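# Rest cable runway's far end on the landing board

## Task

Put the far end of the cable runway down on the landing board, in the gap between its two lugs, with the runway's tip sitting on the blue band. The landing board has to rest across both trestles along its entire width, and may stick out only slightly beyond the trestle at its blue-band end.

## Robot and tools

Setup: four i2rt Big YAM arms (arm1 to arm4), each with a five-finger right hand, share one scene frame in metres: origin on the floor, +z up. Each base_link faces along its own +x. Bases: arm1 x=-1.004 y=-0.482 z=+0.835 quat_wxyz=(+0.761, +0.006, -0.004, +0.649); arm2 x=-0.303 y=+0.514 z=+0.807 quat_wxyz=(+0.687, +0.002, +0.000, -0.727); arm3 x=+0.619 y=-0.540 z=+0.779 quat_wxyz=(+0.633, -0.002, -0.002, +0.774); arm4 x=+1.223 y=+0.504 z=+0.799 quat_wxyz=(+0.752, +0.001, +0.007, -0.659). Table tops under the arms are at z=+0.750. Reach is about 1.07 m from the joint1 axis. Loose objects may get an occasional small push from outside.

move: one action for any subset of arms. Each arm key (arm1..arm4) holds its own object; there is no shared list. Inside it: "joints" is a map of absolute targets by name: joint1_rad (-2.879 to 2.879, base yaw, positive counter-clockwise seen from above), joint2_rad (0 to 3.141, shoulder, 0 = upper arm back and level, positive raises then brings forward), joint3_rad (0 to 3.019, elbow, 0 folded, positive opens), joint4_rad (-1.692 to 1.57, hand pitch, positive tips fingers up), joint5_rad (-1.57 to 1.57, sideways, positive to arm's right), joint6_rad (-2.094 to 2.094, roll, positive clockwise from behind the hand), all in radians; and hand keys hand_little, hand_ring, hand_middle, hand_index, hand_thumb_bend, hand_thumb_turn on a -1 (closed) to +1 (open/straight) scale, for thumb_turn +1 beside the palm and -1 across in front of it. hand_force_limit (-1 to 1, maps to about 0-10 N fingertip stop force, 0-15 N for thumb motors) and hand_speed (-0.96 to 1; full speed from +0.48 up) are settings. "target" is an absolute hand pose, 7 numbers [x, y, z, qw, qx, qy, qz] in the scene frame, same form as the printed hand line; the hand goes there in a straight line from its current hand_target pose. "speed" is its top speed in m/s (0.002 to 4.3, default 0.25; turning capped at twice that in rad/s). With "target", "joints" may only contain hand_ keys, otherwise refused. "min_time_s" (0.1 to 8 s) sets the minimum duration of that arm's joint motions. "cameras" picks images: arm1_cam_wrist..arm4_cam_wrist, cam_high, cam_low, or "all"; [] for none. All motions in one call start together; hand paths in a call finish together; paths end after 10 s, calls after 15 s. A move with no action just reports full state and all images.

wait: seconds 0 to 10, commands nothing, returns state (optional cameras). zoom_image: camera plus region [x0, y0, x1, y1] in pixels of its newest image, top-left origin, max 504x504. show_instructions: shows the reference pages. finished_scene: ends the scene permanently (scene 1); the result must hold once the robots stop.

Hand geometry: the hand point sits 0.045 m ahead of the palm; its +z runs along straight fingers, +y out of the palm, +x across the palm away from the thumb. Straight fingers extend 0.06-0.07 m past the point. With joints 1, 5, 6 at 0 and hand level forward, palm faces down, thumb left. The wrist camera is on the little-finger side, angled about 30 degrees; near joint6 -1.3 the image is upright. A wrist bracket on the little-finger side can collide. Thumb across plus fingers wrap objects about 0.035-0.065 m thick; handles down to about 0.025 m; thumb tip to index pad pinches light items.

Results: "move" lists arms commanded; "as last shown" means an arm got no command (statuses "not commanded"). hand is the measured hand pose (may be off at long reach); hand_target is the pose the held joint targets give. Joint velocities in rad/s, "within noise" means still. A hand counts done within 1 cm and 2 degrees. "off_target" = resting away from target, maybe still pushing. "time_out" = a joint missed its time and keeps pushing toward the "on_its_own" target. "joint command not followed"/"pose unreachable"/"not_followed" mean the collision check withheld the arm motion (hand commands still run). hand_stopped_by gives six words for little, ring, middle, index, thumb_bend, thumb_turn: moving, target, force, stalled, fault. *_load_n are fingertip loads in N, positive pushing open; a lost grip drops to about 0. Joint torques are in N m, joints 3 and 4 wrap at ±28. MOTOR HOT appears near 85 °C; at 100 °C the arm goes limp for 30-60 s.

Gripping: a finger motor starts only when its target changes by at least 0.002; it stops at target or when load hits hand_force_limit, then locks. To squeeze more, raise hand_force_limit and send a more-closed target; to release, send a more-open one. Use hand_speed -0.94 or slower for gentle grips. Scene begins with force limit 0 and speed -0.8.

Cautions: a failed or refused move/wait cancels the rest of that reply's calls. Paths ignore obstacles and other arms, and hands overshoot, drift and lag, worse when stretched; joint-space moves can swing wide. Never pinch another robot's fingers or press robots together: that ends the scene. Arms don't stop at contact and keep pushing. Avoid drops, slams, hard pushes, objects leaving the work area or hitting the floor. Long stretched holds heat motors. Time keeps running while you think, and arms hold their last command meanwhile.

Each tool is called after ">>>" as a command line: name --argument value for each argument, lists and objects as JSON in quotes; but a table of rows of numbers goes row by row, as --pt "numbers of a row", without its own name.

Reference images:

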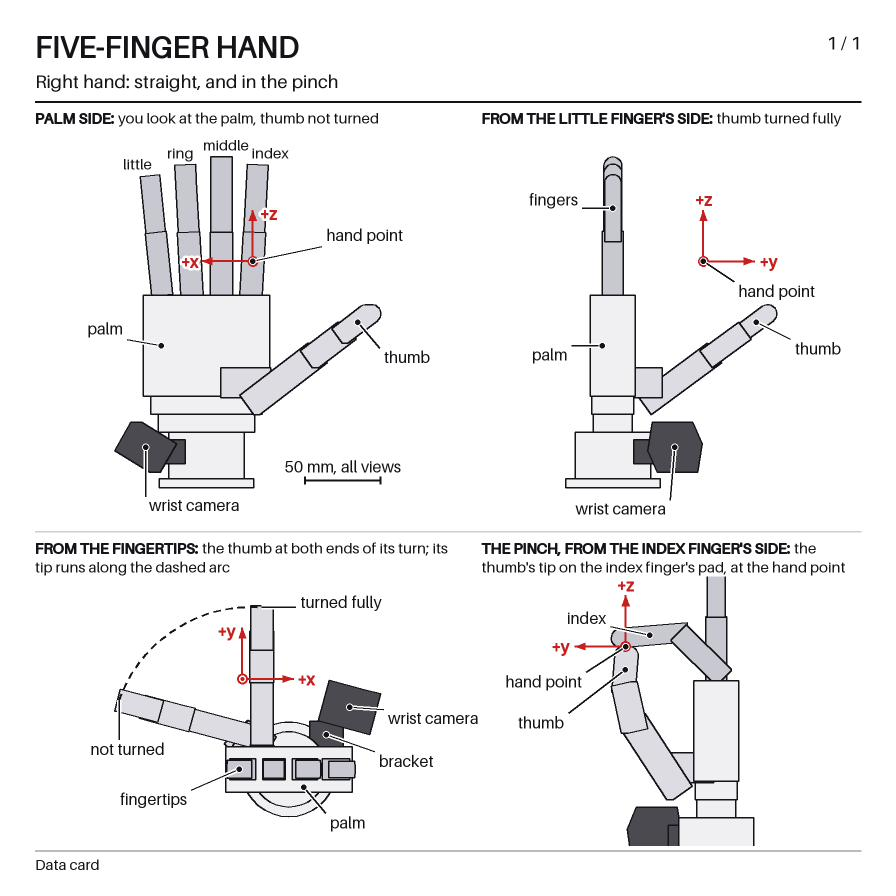

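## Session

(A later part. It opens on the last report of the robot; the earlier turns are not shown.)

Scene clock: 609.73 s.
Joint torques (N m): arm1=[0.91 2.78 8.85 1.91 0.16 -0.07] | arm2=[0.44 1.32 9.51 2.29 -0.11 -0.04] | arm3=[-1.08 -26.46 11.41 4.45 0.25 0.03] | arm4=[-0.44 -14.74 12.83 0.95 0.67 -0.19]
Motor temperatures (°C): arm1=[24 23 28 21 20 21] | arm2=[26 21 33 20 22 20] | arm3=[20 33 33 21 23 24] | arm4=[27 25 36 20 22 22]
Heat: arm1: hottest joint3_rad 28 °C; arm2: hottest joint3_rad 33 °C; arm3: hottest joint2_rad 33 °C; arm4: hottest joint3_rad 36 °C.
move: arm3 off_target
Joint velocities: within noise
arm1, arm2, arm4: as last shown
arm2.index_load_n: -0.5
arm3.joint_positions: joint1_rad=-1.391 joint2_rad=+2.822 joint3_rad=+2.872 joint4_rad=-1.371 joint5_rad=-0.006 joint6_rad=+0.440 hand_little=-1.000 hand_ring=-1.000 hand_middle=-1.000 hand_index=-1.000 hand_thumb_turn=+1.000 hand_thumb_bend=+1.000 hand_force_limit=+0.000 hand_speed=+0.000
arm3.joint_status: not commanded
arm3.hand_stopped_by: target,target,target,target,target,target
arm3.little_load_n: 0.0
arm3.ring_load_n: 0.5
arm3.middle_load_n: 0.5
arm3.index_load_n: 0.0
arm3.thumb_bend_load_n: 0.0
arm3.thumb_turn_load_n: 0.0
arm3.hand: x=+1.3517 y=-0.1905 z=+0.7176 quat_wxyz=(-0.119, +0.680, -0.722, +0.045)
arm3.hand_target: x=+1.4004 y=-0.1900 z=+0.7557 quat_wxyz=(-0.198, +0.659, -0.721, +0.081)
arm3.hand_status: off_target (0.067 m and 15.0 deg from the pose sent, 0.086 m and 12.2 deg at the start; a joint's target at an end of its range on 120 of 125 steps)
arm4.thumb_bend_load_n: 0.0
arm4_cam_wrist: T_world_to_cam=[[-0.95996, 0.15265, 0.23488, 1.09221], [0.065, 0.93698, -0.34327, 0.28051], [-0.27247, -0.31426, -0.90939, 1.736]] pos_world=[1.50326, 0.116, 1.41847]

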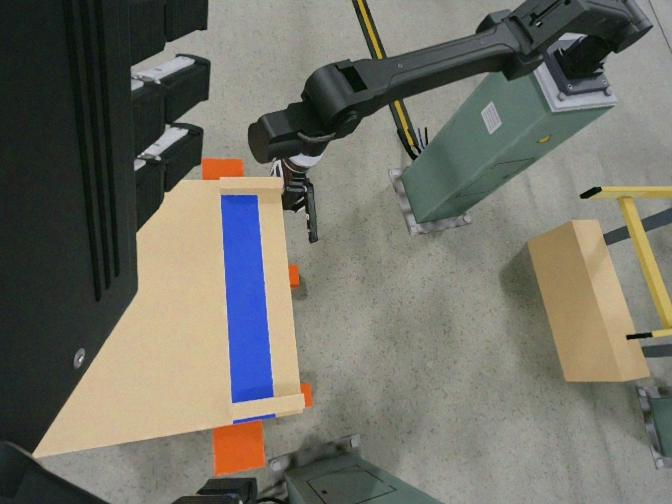

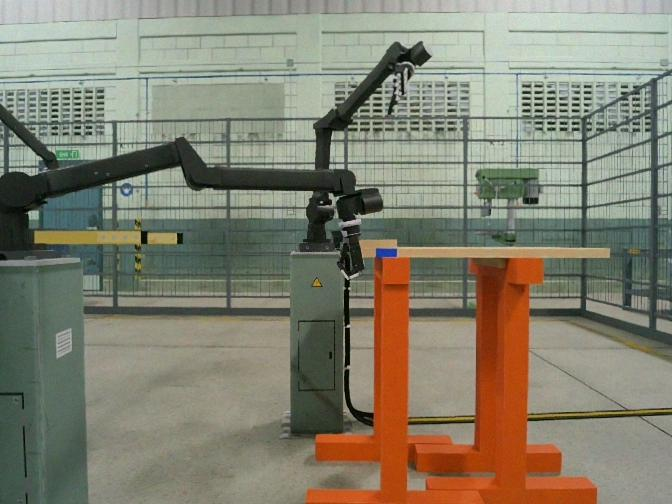

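>>> move --arm3 '{"target": [1.28, -0.16, 0.75, 0, 0.7071, -0.7071, 0], "speed": 0.15}'

>>> move --arm3 '{"target": [0.8, -0.33, 1.05, 0, 1, 0, 0], "speed": 0.4, "joints": {"hand_little": 1, "hand_ring": 1, "hand_middle": 1, "hand_index": 1}}' --cameras '["arm3_cam_wrist", "cam_high", "cam_low"]'

>>> zoom_image --camera "cam_high" --region '[320, 300, 540, 504]'

>>> zoom_image --camera "arm3_cam_wrist" --region '[100, 200, 300, 504]'

Scene clock: 622.57 s.
Joint torques (N m): arm1=[0.85 3.66 8.87 1.94 0.13 -0.07] | arm2=[0.44 1.26 9.5 2.3 -0.11 -0.04] | arm3=[0.73 -26.4 11.02 -0.77 -0.12 0.06] | arm4=[0.67 -15.03 12.7 0.91 0.71 -0.08]
Motor temperatures (°C): arm1=[24 23 28 21 20 21] | arm2=[26 21 33 20 22 20] | arm3=[20 32 34 21 23 24] | arm4=[27 25 36 20 22 22]
Heat: arm1: hottest joint3_rad 28 °C; arm2: hottest joint3_rad 33 °C; arm3: hottest joint3_rad 34 °C; arm4: hottest joint3_rad 36 °C.
move: arm3 off_target
Joint velocities: within noise
arm1, arm2, arm4: as last shown
arm2.index_load_n: 0.0
arm3.joint_positions: joint1_rad=-1.322 joint2_rad=+2.822 joint3_rad=+2.873 joint4_rad=-1.616 joint5_rad=+0.000 joint6_rad=+0.454 hand_little=-1.000 hand_ring=-1.000 hand_middle=-1.000 hand_index=-1.000 hand_thumb_turn=+1.000 hand_thumb_bend=+1.000 hand_force_limit=+0.000 hand_speed=+0.000
arm3.joint_status: not commanded
arm3.hand_stopped_by: target,target,target,target,target,target
arm3.little_load_n: 0.0
arm3.ring_load_n: 0.0
arm3.middle_load_n: 0.0
arm3.index_load_n: 0.5
arm3.thumb_bend_load_n: 0.0
arm3.thumb_turn_load_n: 0.0
arm3.hand: x=+1.2675 y=-0.1697 z=+0.7188 quat_wxyz=(-0.005, +0.705, -0.709, +0.003)
arm3.hand_target: x=+1.2778 y=-0.1611 z=+0.7501 quat_wxyz=(-0.033, +0.702, -0.712, +0.011)
arm3.hand_status: off_target (0.035 m and 0.7 deg from the pose sent, 0.084 m and 15.0 deg at the start; a joint's target at an end of its range on 50 of 60 steps)
pictures: none

Scene clock: 625.40 s.
Joint torques (N m): arm1=[1.14 2.14 8.75 2.09 0.17 -0.06] | arm2=[0.44 1.32 9.5 2.29 -0.11 -0.04] | arm3=[0.32 -6.89 6.32 -0.65 0.15 -0.15] | arm4=[-0.09 -14.74 12.64 1.31 0.65 -0.14]
Motor temperatures (°C): arm1=[24 23 28 21 20 21] | arm2=[26 21 33 20 22 20] | arm3=[20 32 34 21 23 24] | arm4=[27 25 36 20 22 22]
Heat: arm1: hottest joint3_rad 28 °C; arm2: hottest joint3_rad 33 °C; arm3: hottest joint3_rad 34 °C; arm4: hottest joint3_rad 36 °C.
move: arm3 done
Joint velocities: within noise
arm1.joint_positions: joint1_rad=+0.896 joint2_rad=+0.584 joint3_rad=+1.422 joint4_rad=-1.296 joint5_rad=+0.295 joint6_rad=-1.421 hand_little=+1.000 hand_ring=+1.000 hand_middle=+1.000 hand_index=+1.000 hand_thumb_turn=+1.000 hand_thumb_bend=+1.000 hand_force_limit=+0.000 hand_speed=-0.800
arm1.joint_status: not commanded
arm1.hand_stopped_by: target,target,target,target,target,target
arm1.little_load_n: 0.0
arm1.ring_load_n: 0.0
arm1.middle_load_n: 0.0
arm1.index_load_n: 0.0
arm1.thumb_bend_load_n: 0.0
arm1.thumb_turn_load_n: 0.0
arm1.hand: x=-1.0570 y=-0.2676 z=+1.3742 quat_wxyz=(-0.454, +0.462, +0.702, +0.297)
arm1.hand_target: x=-1.0565 y=-0.2691 z=+1.3857 quat_wxyz=(-0.466, +0.459, +0.695, +0.299)
arm1.hand_status: not commanded
arm2.joint_positions: joint1_rad=-0.895 joint2_rad=+0.617 joint3_rad=+1.419 joint4_rad=-1.524 joint5_rad=-0.098 joint6_rad=-0.983 hand_little=+1.000 hand_ring=+1.000 hand_middle=+1.000 hand_index=+1.000 hand_thumb_turn=+1.000 hand_thumb_bend=+1.000 hand_force_limit=+0.000 hand_speed=-0.800
arm2.joint_status: not commanded
arm2.hand_stopped_by: target,target,target,target,target,target
arm2.little_load_n: 0.0
arm2.ring_load_n: 0.0
arm2.middle_load_n: 0.0
arm2.index_load_n: 0.0
arm2.thumb_bend_load_n: 0.0
arm2.thumb_turn_load_n: 0.0
arm2.hand: x=-0.4608 y=+0.4185 z=+1.2624 quat_wxyz=(+0.312, +0.035, -0.911, +0.269)
arm2.hand_target: x=-0.4609 y=+0.4192 z=+1.2704 quat_wxyz=(+0.320, +0.033, -0.906, +0.273)
arm2.hand_status: not commanded
arm3.joint_positions: joint1_rad=-0.865 joint2_rad=+1.238 joint3_rad=+1.328 joint4_rad=-1.634 joint5_rad=-0.007 joint6_rad=-0.658 hand_little=+1.000 hand_ring=+1.000 hand_middle=+1.000 hand_index=+1.000 hand_thumb_turn=+1.000 hand_thumb_bend=+1.000 hand_force_limit=+0.000 hand_speed=+0.000
arm3.joint_status: all done
arm3.hand_stopped_by: target,target,target,target,target,target
arm3.little_load_n: 0.0
arm3.ring_load_n: 0.0
arm3.middle_load_n: 0.0
arm3.index_load_n: 0.0
arm3.thumb_bend_load_n: 0.0
arm3.thumb_turn_load_n: 0.0
arm3.hand: x=+0.8012 y=-0.3249 z=+1.0553 quat_wxyz=(-0.013, +1.000, -0.004, +0.008)
arm3.hand_target: x=+0.7999 y=-0.3299 z=+1.0502 quat_wxyz=(+0.000, +1.000, +0.000, +0.000)
arm3.hand_status: done (0.007 m and 1.8 deg from the pose sent, 0.595 m and 90.4 deg at the start)
arm4.joint_positions: joint1_rad=+0.723 joint2_rad=+1.622 joint3_rad=+2.230 joint4_rad=-1.672 joint5_rad=+0.851 joint6_rad=-0.671 hand_little=+1.000 hand_ring=+1.000 hand_middle=+1.000 hand_index=+1.000 hand_thumb_turn=+1.000 hand_thumb_bend=+1.000 hand_force_limit=+0.000 hand_speed=+0.000
arm4.joint_status: not commanded
arm4.hand_stopped_by: target,target,target,target,target,target
arm4.little_load_n: 0.0
arm4.ring_load_n: 0.0
arm4.middle_load_n: 0.0
arm4.index_load_n: 0.0
arm4.thumb_bend_load_n: 0.0
arm4.thumb_turn_load_n: 0.0
arm4.hand: x=+1.4705 y=+0.0809 z=+1.3162 quat_wxyz=(+0.377, +0.537, -0.709, +0.258)
arm4.hand_target: x=+1.4694 y=+0.0803 z=+1.3293 quat_wxyz=(+0.377, +0.534, -0.708, +0.268)
arm4.hand_status: not commanded
arm3_cam_wrist: T_world_to_cam=[[0.23348, -0.97223, -0.01592, -0.48814], [-0.83868, -0.20964, 0.50266, 0.07172], [-0.49204, -0.10401, -0.86434, 1.38786]] pos_world=[0.85701, -0.3152, 1.15575]

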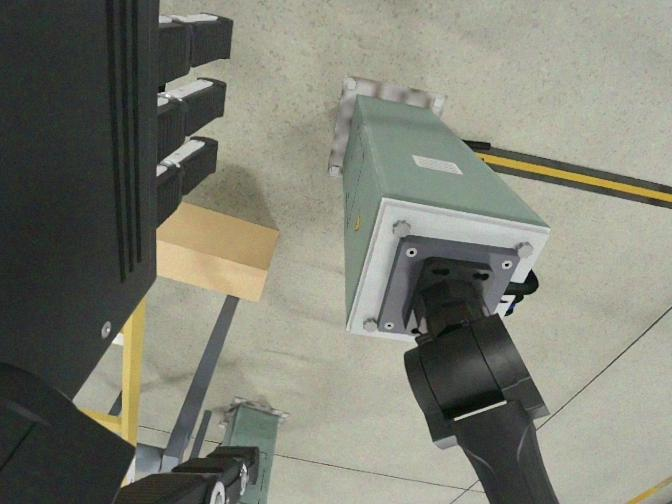

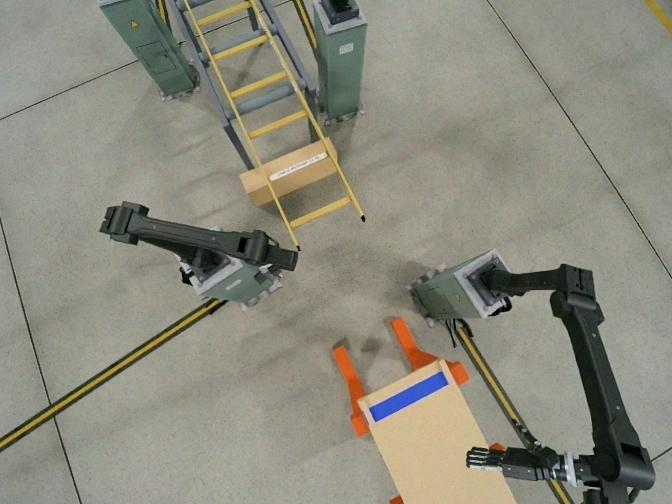

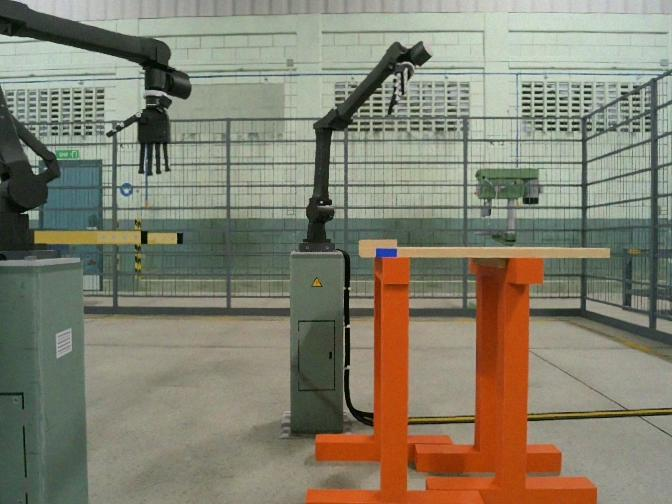

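Scaled by 2.291 from the camera's image (finer frame: 960x720).

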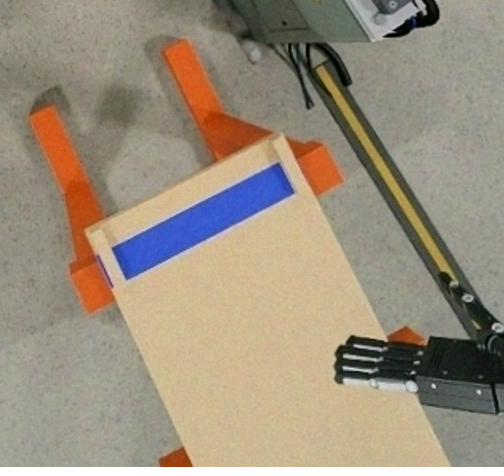

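Scaled by 1.658 from the camera's image (finer frame: 960x720).

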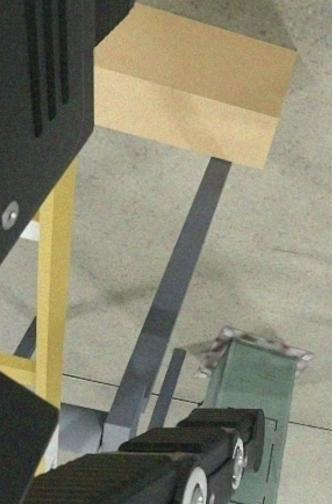

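>>> move --arm3 '{"target": [0.561, -0.165, 0.95, 0.7071, -0.7071, 0, 0], "speed": 0.3, "joints": {"hand_thumb_turn": -1, "hand_speed": 0.48}}' --arm4 '{"target": [1.0, 0.2, 1.15, 0, 0, 0.7071, -0.7071], "speed": 0.4, "joints": {"hand_thumb_turn": -1, "hand_speed": 0.48}}' --cameras '["arm3_cam_wrist", "arm4_cam_wrist", "cam_high"]'

Scene clock: 700.80 s.
Joint torques (N m): arm1=[0.38 2.9 8.85 2.03 0.15 -0.07] | arm2=[0.44 1.32 9.5 2.3 -0.1 -0.04] | arm3=[0.97 -0.91 6.78 2.36 0.18 0.02] | arm4=[0.32 -4.48 9.24 2.91 -0.14 0.07]
Motor temperatures (°C): arm1=[23 23 28 21 20 21] | arm2=[25 21 33 20 22 20] | arm3=[20 28 28 20 23 24] | arm4=[26 25 36 20 22 22]
Heat: arm1: hottest joint3_rad 28 °C; arm2: hottest joint3_rad 33 °C; arm3: hottest joint2_rad 28 °C; arm4: hottest joint3_rad 36 °C.
move: arm3 done; arm4 done
Joint velocities: within noise
arm1, arm2: as last shown
arm3.joint_positions: joint1_rad=-0.062 joint2_rad=+0.733 joint3_rad=+0.181 joint4_rad=+0.533 joint5_rad=+0.138 joint6_rad=-0.002 hand_little=+1.000 hand_ring=+1.000 hand_middle=+1.000 hand_index=+1.000 hand_thumb_turn=-1.000 hand_thumb_bend=+1.000 hand_force_limit=+0.000 hand_speed=+0.480
arm3.joint_status: all done
arm3.hand_stopped_by: target,target,target,target,target,target
arm3.little_load_n: 0.0
arm3.ring_load_n: 0.0
arm3.middle_load_n: 0.0
arm3.index_load_n: 0.0
arm3.thumb_bend_load_n: 0.0
arm3.thumb_turn_load_n: 0.0
arm3.hand: x=+0.5625 y=-0.1638 z=+0.9477 quat_wxyz=(-0.701, +0.714, +0.003, +0.004)
arm3.hand_target: x=+0.5611 y=-0.1650 z=+0.9500 quat_wxyz=(-0.707, +0.707, +0.000, +0.000)
arm3.hand_status: done (0.003 m and 1.2 deg from the pose sent, 0.307 m and 88.5 deg at the start)
arm4.joint_positions: joint1_rad=-1.303 joint2_rad=+0.864 joint3_rad=+0.727 joint4_rad=+0.145 joint5_rad=-1.177 joint6_rad=+0.022 hand_little=+1.000 hand_ring=+1.000 hand_middle=+1.000 hand_index=+1.000 hand_thumb_turn=-1.000 hand_thumb_bend=+1.000 hand_force_limit=+0.000 hand_speed=+0.480
arm4.joint_status: all done
arm4.hand_stopped_by: target,target,target,target,target,target
arm4.little_load_n: 0.0
arm4.ring_load_n: 0.0
arm4.middle_load_n: 0.0
arm4.index_load_n: 0.0
arm4.thumb_bend_load_n: 0.0
arm4.thumb_turn_load_n: 0.0
arm4.hand: x=+1.0007 y=+0.1978 z=+1.1499 quat_wxyz=(-0.004, +0.000, -0.710, +0.704)
arm4.hand_target: x=+1.0000 y=+0.2000 z=+1.1499 quat_wxyz=(+0.000, +0.000, -0.707, +0.707)
arm4.hand_status: done (0.002 m and 0.6 deg from the pose sent, 0.513 m and 93.7 deg at the start)
arm3_cam_wrist: T_world_to_cam=[[0.25076, -0.02388, -0.96775, 0.77019], [-0.82732, -0.52438, -0.20143, 0.56873], [-0.50266, 0.85115, -0.15125, 0.68086]] pos_world=[0.61962, -0.26289, 0.96289]
arm4_cam_wrist: T_world_to_cam=[[-0.23103, 0.01314, -0.97286, 1.34937], [0.81773, 0.54444, -0.18684, -0.71102], [0.5272, -0.8387, -0.13653, -0.09164]] pos_world=[0.94148, 0.29251, 1.16738]

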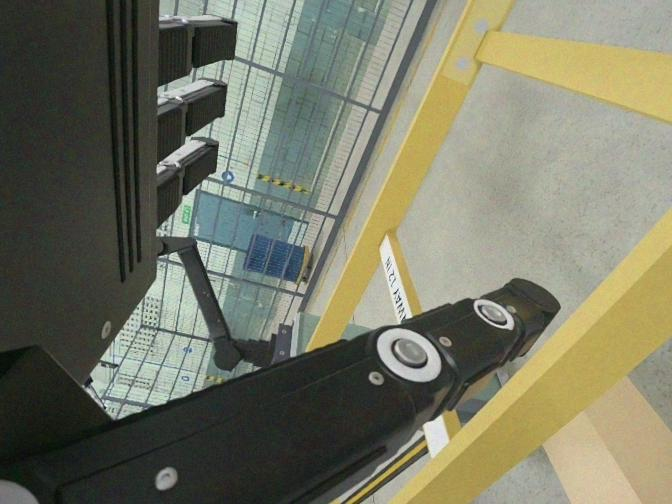

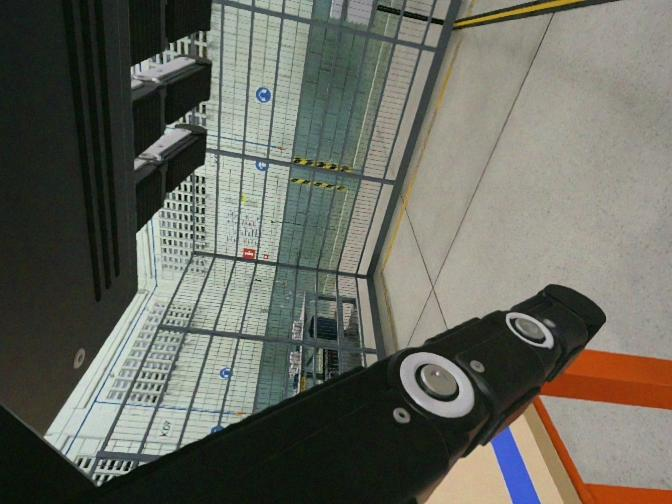

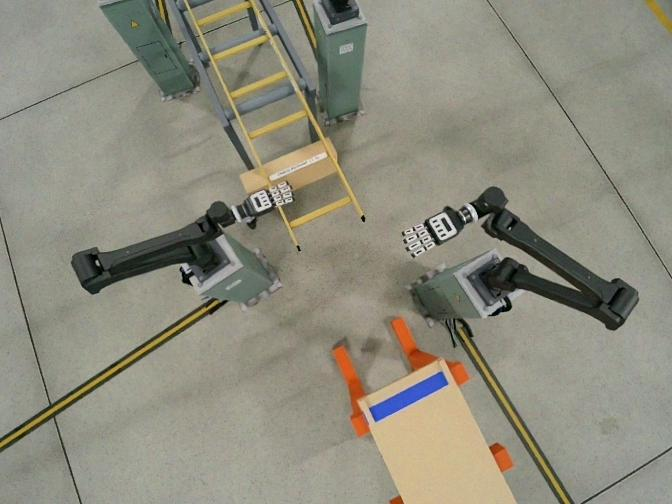

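>>> zoom_image --camera "arm3_cam_wrist" --region '[372, 204, 672, 504]'

>>> zoom_image --camera "cam_high" --region '[200, 150, 400, 270]'

Scaled by 1.680 from the camera's image (finer frame: 960x720).

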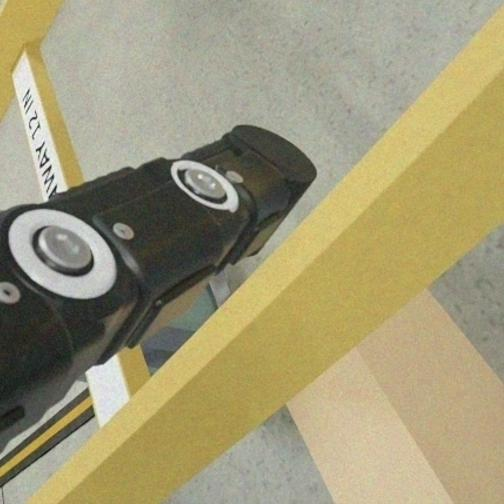

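Scaled by 2.520 from the camera's image (finer frame: 960x720).

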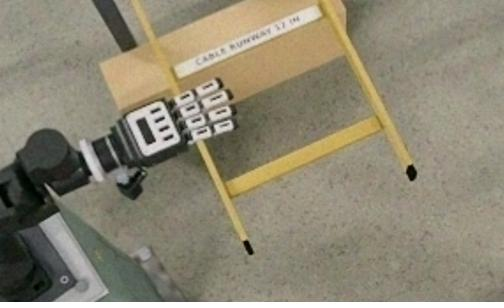

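>>> zoom_image --camera "arm3_cam_wrist" --region '[520, 240, 672, 392]'

Scaled by 3.316 from the camera's image (finer frame: 960x720).

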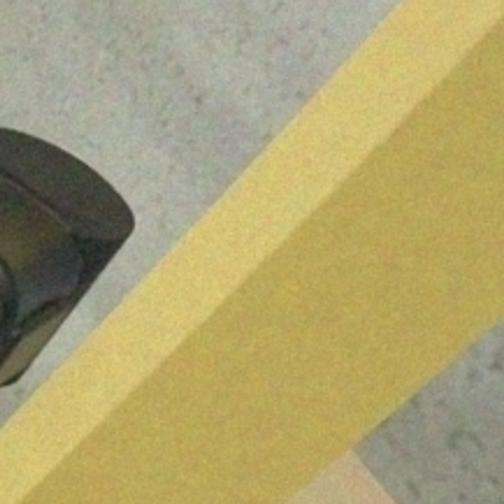

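>>> move --arm3 '{"target": [0.561, -0.149, 0.885, 0.7071, -0.7071, 0, 0], "speed": 0.15}' --arm4 '{"target": [0.62, 0.105, 0.96, 0, 0, 0.7071, -0.7071], "speed": 0.35}' --cameras '["arm3_cam_wrist", "arm4_cam_wrist", "cam_high", "cam_low"]'

>>> zoom_image --camera "arm3_cam_wrist" --region '[372, 204, 672, 504]'

>>> zoom_image --camera "arm4_cam_wrist" --region '[372, 204, 672, 504]'

>>> zoom_image --camera "cam_high" --region '[200, 130, 400, 270]'

>>> zoom_image --camera "cam_low" --region '[0, 150, 240, 300]'

Scene clock: 759.50 s.
Joint torques (N m): arm1=[0.85 3.25 8.94 1.96 0.16 -0.1] | arm2=[0.44 1.26 9.48 2.29 -0.11 -0.04] | arm3=[0.26 -3.31 3.78 2.36 -0.1 0.02] | arm4=[0.32 -24.18 12.29 2.24 -0.08 0.08]
Motor temperatures (°C): arm1=[23 23 28 21 20 21] | arm2=[25 21 33 20 22 20] | arm3=[20 27 28 21 23 24] | arm4=[26 24 33 20 22 22]
Heat: arm1: hottest joint3_rad 28 °C; arm2: hottest joint3_rad 33 °C; arm3: hottest joint3_rad 28 °C; arm4: hottest joint3_rad 33 °C.
move: arm3 done; arm4 off_target
Joint velocities: within noise
arm1, arm2: as last shown
arm3.joint_positions: joint1_rad=-0.062 joint2_rad=+1.223 joint3_rad=+0.118 joint4_rad=+1.092 joint5_rad=+0.137 joint6_rad=-0.002 hand_little=+1.000 hand_ring=+1.000 hand_middle=+1.000 hand_index=+1.000 hand_thumb_turn=-1.000 hand_thumb_bend=+1.000 hand_force_limit=+0.000 hand_speed=+0.480
arm3.joint_status: not commanded
arm3.hand_stopped_by: target,target,target,target,target,target
arm3.little_load_n: 0.0
arm3.ring_load_n: 0.0
arm3.middle_load_n: 0.0
arm3.index_load_n: 0.0
arm3.thumb_bend_load_n: 0.0
arm3.thumb_turn_load_n: 0.0
arm3.hand: x=+0.5602 y=-0.1467 z=+0.8834 quat_wxyz=(-0.703, +0.712, +0.003, +0.003)
arm3.hand_target: x=+0.5611 y=-0.1490 z=+0.8849 quat_wxyz=(-0.707, +0.707, +0.000, +0.000)
arm3.hand_status: done (0.003 m and 0.9 deg from the pose sent, 0.064 m and 1.2 deg at the start)
arm4.joint_positions: joint1_rad=-1.382 joint2_rad=+2.104 joint3_rad=+1.480 joint4_rad=+0.603 joint5_rad=-1.259 joint6_rad=+0.029 hand_little=+1.000 hand_ring=+1.000 hand_middle=+1.000 hand_index=+1.000 hand_thumb_turn=-1.000 hand_thumb_bend=+1.000 hand_force_limit=+0.000 hand_speed=+0.480
arm4.joint_status: not commanded
arm4.hand_stopped_by: target,target,target,target,target,target
arm4.little_load_n: -0.5
arm4.ring_load_n: 0.0
arm4.middle_load_n: 0.0
arm4.index_load_n: 0.0
arm4.thumb_bend_load_n: 0.0
arm4.thumb_turn_load_n: 0.0
arm4.hand: x=+0.6358 y=+0.1034 z=+0.9370 quat_wxyz=(-0.017, -0.012, -0.713, +0.701)
arm4.hand_target: x=+0.6210 y=+0.1056 z=+0.9602 quat_wxyz=(+0.000, +0.000, -0.707, +0.707)
arm4.hand_status: off_target (0.028 m and 2.6 deg from the pose sent, 0.435 m and 0.6 deg at the start)
arm3_cam_wrist: T_world_to_cam=[[0.24998, -0.01806, -0.96808, 0.71045], [-0.82668, -0.52451, -0.20369, 0.56438], [-0.50409, 0.85121, -0.14605, 0.65159]] pos_world=[0.61742, -0.24579, 0.89789]
arm4_cam_wrist: T_world_to_cam=[[-0.19621, 0.0227, -0.9803, 1.04298], [0.82279, 0.54765, -0.152, -0.43721], [0.53341, -0.8364, -0.12612, -0.02148]] pos_world=[0.57583, 0.1978, 0.95327]

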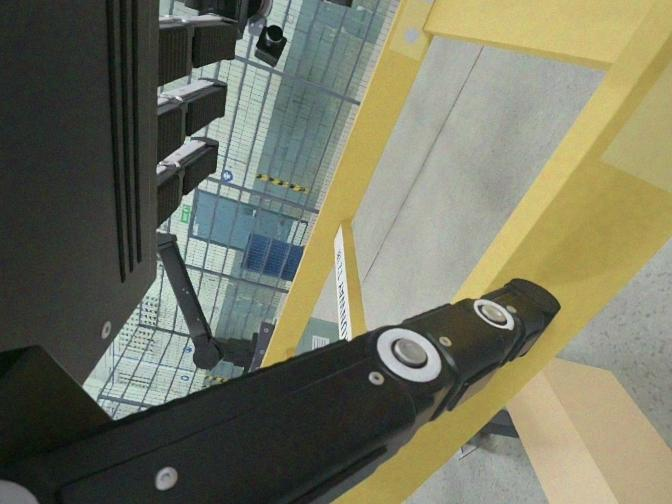

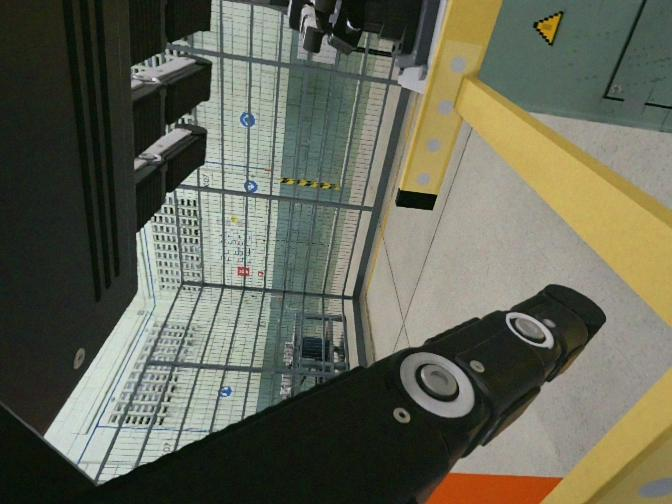

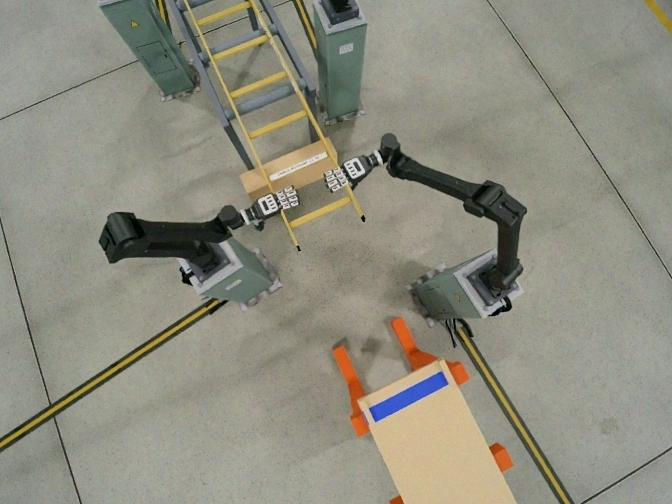

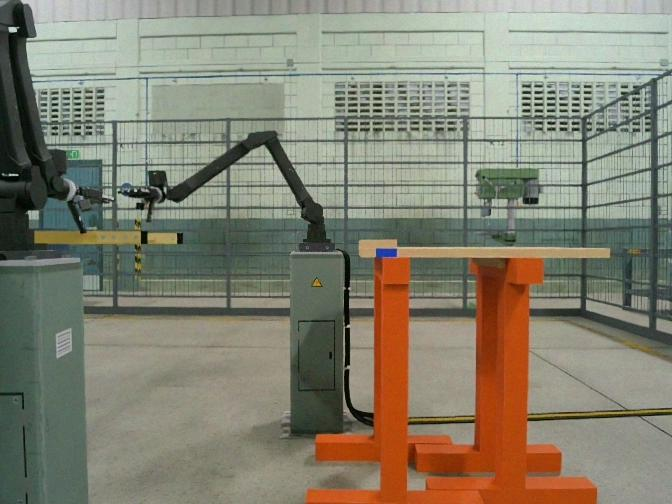

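Scaled by 1.680 from the camera's image (finer frame: 960x720).

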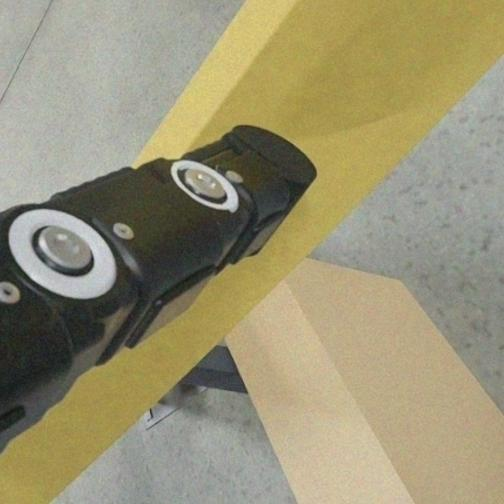

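Scaled by 1.680 from the camera's image (finer frame: 960x720).

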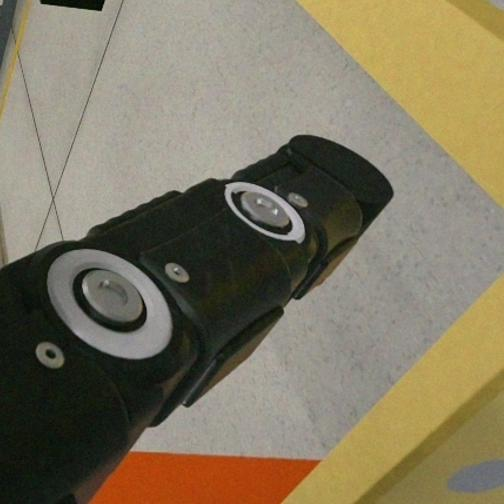

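Scaled by 2.520 from the camera's image (finer frame: 960x720).

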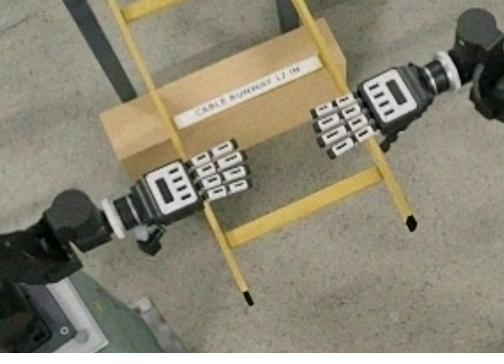

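Scaled by 2.100 from the camera's image (finer frame: 960x720).

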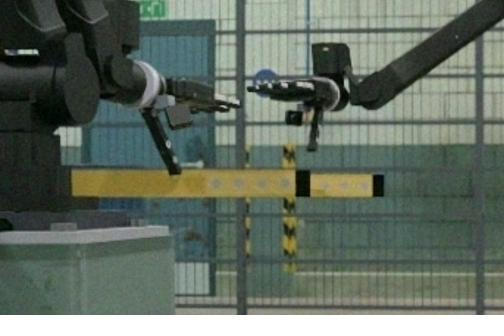

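>>> move --arm4 '{"target": [0.600, 0.105, 0.91, 0, 0, 0.7071, -0.7071], "speed": 0.15}' --cameras '["arm4_cam_wrist", "cam_high", "cam_low"]'

>>> zoom_image --camera "arm4_cam_wrist" --region '[422, 254, 672, 504]'

>>> zoom_image --camera "cam_low" --region '[0, 150, 240, 300]'

Scene clock: 811.23 s.
Joint torques (N m): arm1=[1.67 2.55 8.9 2.02 0.12 -0.03] | arm2=[0.44 1.26 9.5 2.29 -0.11 -0.04] | arm3=[0.26 -3.31 3.79 2.37 -0.1 0.01] | arm4=[-0.03 -23.53 11.84 2.81 0 -0.02]
Motor temperatures (°C): arm1=[23 23 28 21 20 21] | arm2=[25 21 33 20 22 20] | arm3=[20 26 27 21 23 24] | arm4=[26 27 34 20 22 22]
Heat: arm1: hottest joint3_rad 28 °C; arm2: hottest joint3_rad 33 °C; arm3: hottest joint3_rad 27 °C; arm4: hottest joint3_rad 34 °C.
move: arm4 off_target
Joint velocities: within noise
arm1, arm2, arm3: as last shown
arm1.ring_load_n: 0.5
arm4.joint_positions: joint1_rad=-1.390 joint2_rad=+2.205 joint3_rad=+1.541 joint4_rad=+0.647 joint5_rad=-1.270 joint6_rad=+0.035 hand_little=+1.000 hand_ring=+1.000 hand_middle=+1.000 hand_index=+1.000 hand_thumb_turn=-1.000 hand_thumb_bend=+1.000 hand_force_limit=+0.000 hand_speed=+0.480
arm4.joint_status: not commanded
arm4.hand_stopped_by: target,target,target,target,target,target
arm4.little_load_n: 0.0
arm4.ring_load_n: 0.0
arm4.middle_load_n: 0.0
arm4.index_load_n: 0.0
arm4.thumb_bend_load_n: 0.0
arm4.thumb_turn_load_n: 0.0
arm4.hand: x=+0.6166 y=+0.1028 z=+0.8988 quat_wxyz=(-0.019, -0.012, -0.713, +0.701)
arm4.hand_target: x=+0.6008 y=+0.1055 z=+0.9102 quat_wxyz=(+0.000, +0.000, -0.708, +0.707)
arm4.hand_status: off_target (0.020 m and 2.7 deg from the pose sent, 0.045 m and 2.6 deg at the start)
arm4_cam_wrist: T_world_to_cam=[[-0.19449, 0.02055, -0.98069, 1.00135], [0.82101, 0.5505, -0.15129, -0.42679], [0.53676, -0.83458, -0.12394, -0.02082]] pos_world=[0.55633, 0.197, 0.91487]

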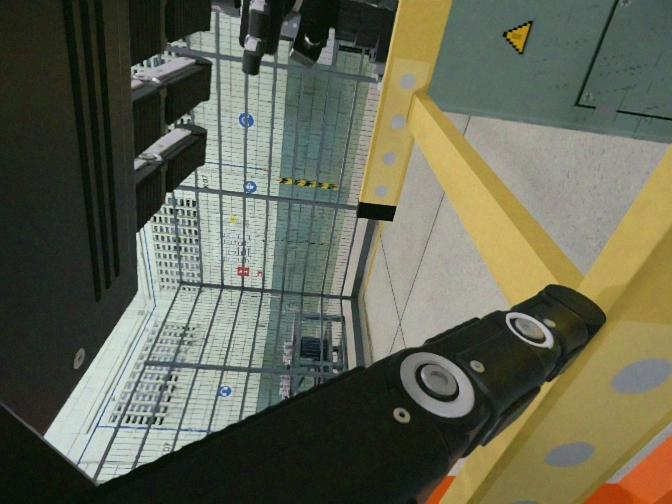

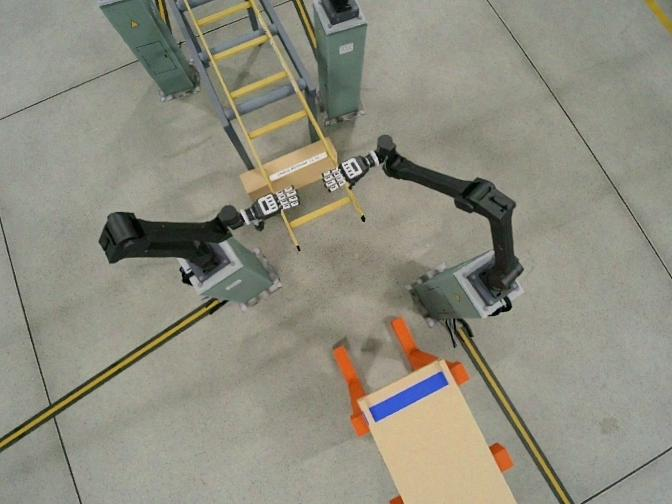

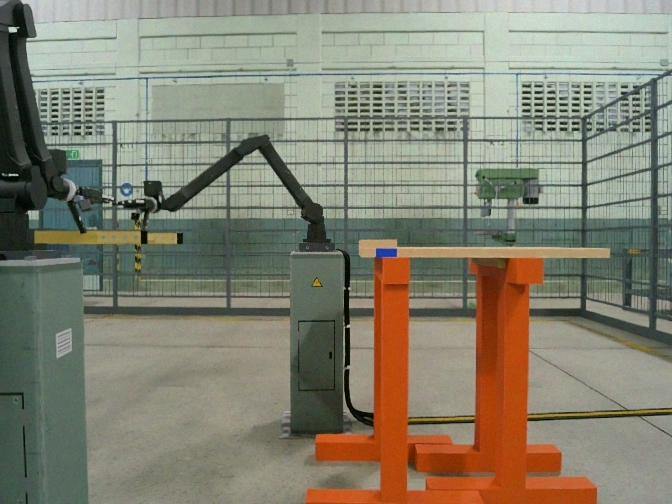

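Scaled by 2.016 from the camera's image (finer frame: 960x720).

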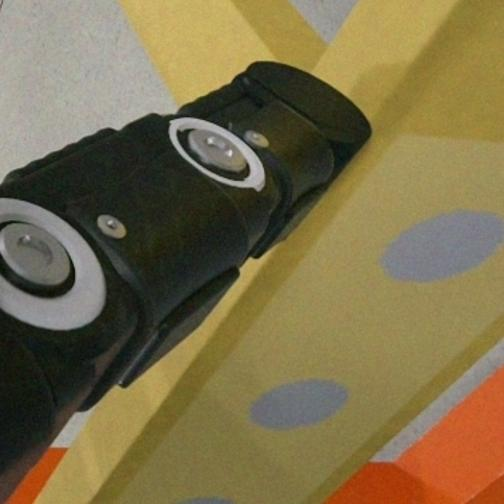

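Scaled by 2.100 from the camera's image (finer frame: 960x720).

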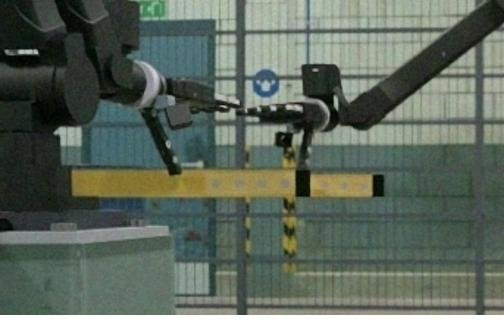

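>>> zoom_image --camera "cam_high" --region '[240, 130, 400, 260]'

>>> zoom_image --camera "arm4_cam_wrist" --region '[352, 54, 672, 374]'

Scaled by 3.150 from the camera's image (finer frame: 960x720).

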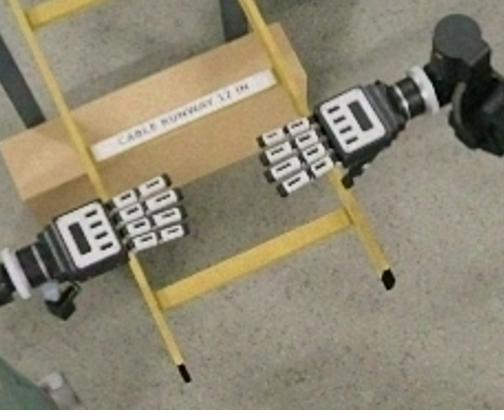

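Scaled by 1.575 from the camera's image (finer frame: 960x720).

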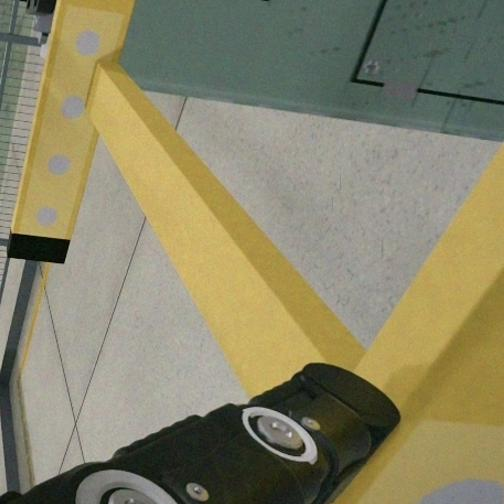

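>>> move --arm3 '{"target": [0.53, -0.147, 0.885, 0.7071, -0.7071, 0, 0], "speed": 0.15}' --arm4 '{"target": [0.560, 0.125, 0.91, 0, 0, 0.7071, -0.7071], "speed": 0.15}' --cameras '["arm3_cam_wrist", "arm4_cam_wrist", "cam_high", "cam_low"]'

>>> zoom_image --camera "cam_high" --region '[240, 130, 400, 260]'

>>> zoom_image --camera "arm4_cam_wrist" --region '[422, 254, 672, 504]'

>>> zoom_image --camera "arm3_cam_wrist" --region '[422, 254, 672, 504]'

>>> zoom_image --camera "cam_low" --region '[0, 150, 240, 300]'

Scene clock: 895.13 s.
Joint torques (N m): arm1=[0.79 3.37 8.84 1.88 0.14 -0.04] | arm2=[0.44 1.32 9.5 2.3 -0.11 -0.04] | arm3=[1.08 -3.19 4.98 2.35 0.18 0.02] | arm4=[0.62 -24.76 12.46 1.37 -0.05 0.07]
Motor temperatures (°C): arm1=[23 23 28 21 20 21] | arm2=[25 21 33 20 22 20] | arm3=[20 26 26 21 23 24] | arm4=[26 30 34 20 22 22]
Heat: arm1: hottest joint3_rad 28 °C; arm2: hottest joint3_rad 33 °C; arm3: hottest joint2_rad 26 °C; arm4: hottest joint3_rad 34 °C.
move: arm3 off_target; arm4 off_target
Joint velocities: within noise
arm1, arm2: as last shown
arm1.ring_load_n: 0.0
arm3.joint_positions: joint1_rad=+0.075 joint2_rad=+1.249 joint3_rad=+0.118 joint4_rad=+1.102 joint5_rad=+0.276 joint6_rad=-0.002 hand_little=+1.000 hand_ring=+1.000 hand_middle=+1.000 hand_index=+1.000 hand_thumb_turn=-1.000 hand_thumb_bend=+1.000 hand_force_limit=+0.000 hand_speed=+0.480
arm3.joint_status: not commanded
arm3.hand_stopped_by: target,target,target,target,target,target
arm3.little_load_n: 0.0
arm3.ring_load_n: 0.0
arm3.middle_load_n: -0.5
arm3.index_load_n: 0.0
arm3.thumb_bend_load_n: 0.0
arm3.thumb_turn_load_n: 0.5
arm3.hand: x=+0.5337 y=-0.1524 z=+0.8761 quat_wxyz=(-0.697, +0.717, +0.005, +0.006)
arm3.hand_target: x=+0.5301 y=-0.1472 z=+0.8849 quat_wxyz=(-0.707, +0.707, +0.000, +0.000)
arm3.hand_status: off_target (0.011 m and 1.8 deg from the pose sent, 0.030 m and 0.9 deg at the start)
arm4.joint_positions: joint1_rad=-1.442 joint2_rad=+2.275 joint3_rad=+1.676 joint4_rad=+0.625 joint5_rad=-1.309 joint6_rad=+0.039 hand_little=+1.000 hand_ring=+1.000 hand_middle=+1.000 hand_index=+1.000 hand_thumb_turn=-1.000 hand_thumb_bend=+1.000 hand_force_limit=+0.000 hand_speed=+0.480
arm4.joint_status: not commanded
arm4.hand_stopped_by: target,target,target,target,target,target
arm4.little_load_n: 0.0
arm4.ring_load_n: 0.0
arm4.middle_load_n: 0.0
arm4.index_load_n: 0.0
arm4.thumb_bend_load_n: 0.0
arm4.thumb_turn_load_n: 0.0
arm4.hand: x=+0.5707 y=+0.1269 z=+0.9041 quat_wxyz=(-0.001, -0.002, -0.708, +0.706)
arm4.hand_target: x=+0.5604 y=+0.1253 z=+0.9102 quat_wxyz=(+0.001, +0.000, -0.707, +0.707)
arm4.hand_status: off_target (0.012 m and 0.4 deg from the pose sent, 0.062 m and 2.7 deg at the start)
arm3_cam_wrist: T_world_to_cam=[[0.25599, -0.03348, -0.9661, 0.70263], [-0.82663, -0.52569, -0.20082, 0.53536], [-0.50114, 0.85002, -0.16225, 0.6544]] pos_world=[0.59062, -0.2513, 0.89249]
arm4_cam_wrist: T_world_to_cam=[[-0.23188, 0.0111, -0.97268, 1.0123], [0.82122, 0.53819, -0.18963, -0.36534], [0.52138, -0.84275, -0.13391, 0.04348]] pos_world=[0.51209, 0.22202, 0.92119]

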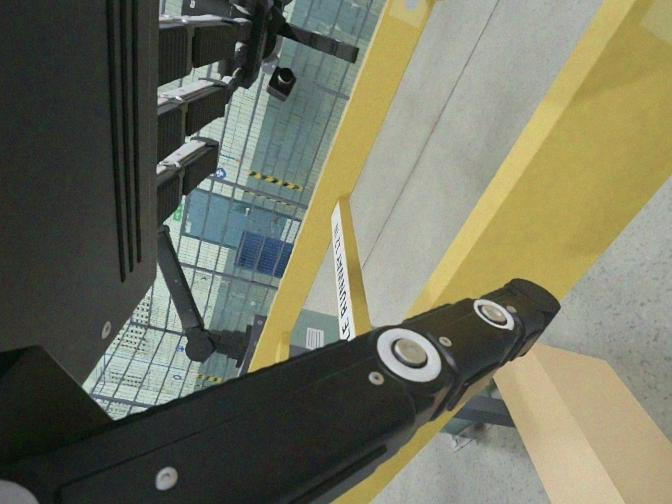

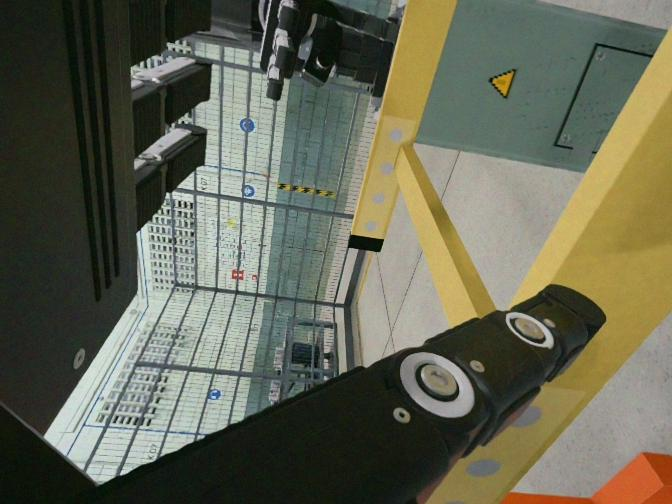

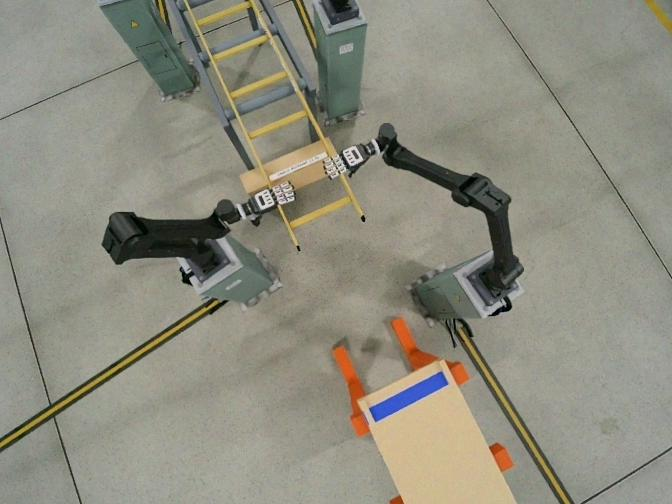

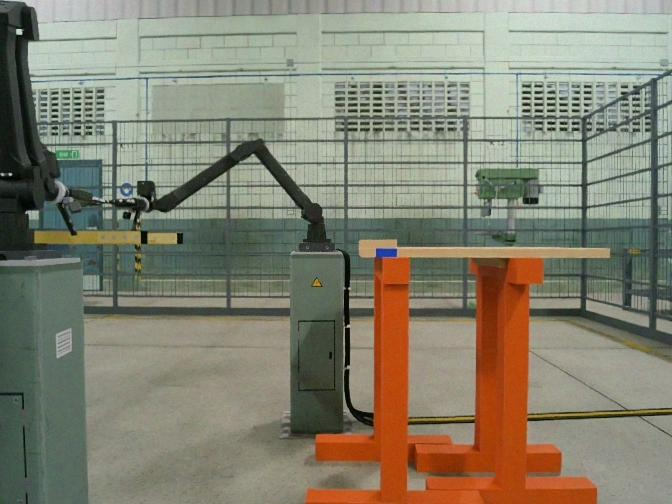

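Scaled by 3.150 from the camera's image (finer frame: 960x720).

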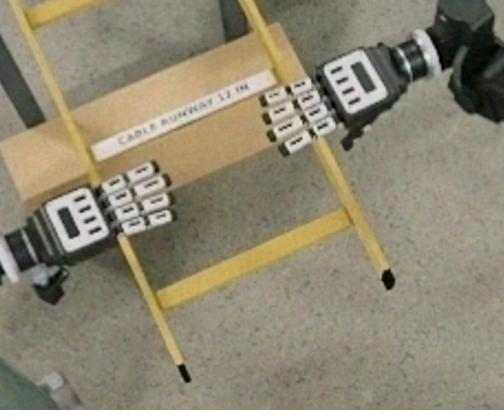

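Scaled by 2.016 from the camera's image (finer frame: 960x720).

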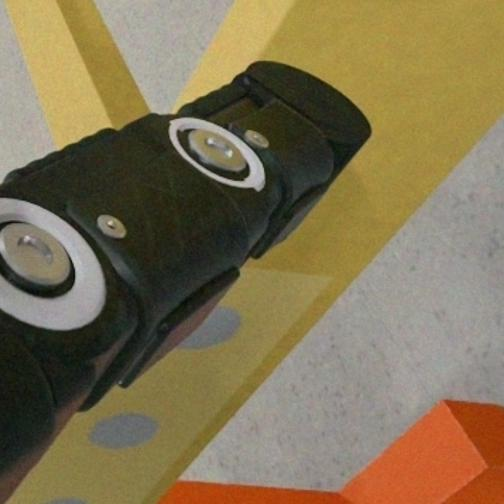

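Scaled by 2.016 from the camera's image (finer frame: 960x720).

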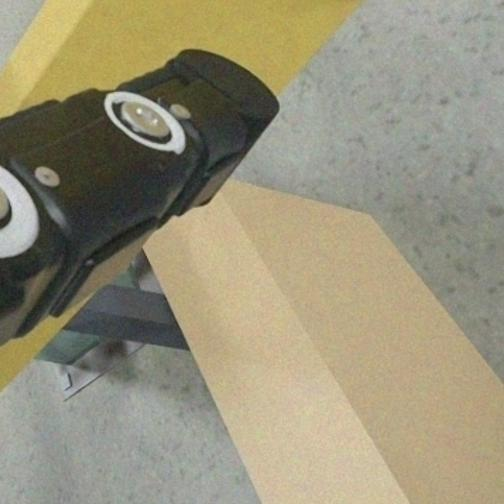

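Scaled by 2.100 from the camera's image (finer frame: 960x720).

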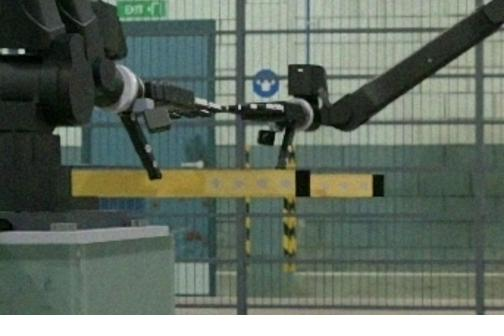

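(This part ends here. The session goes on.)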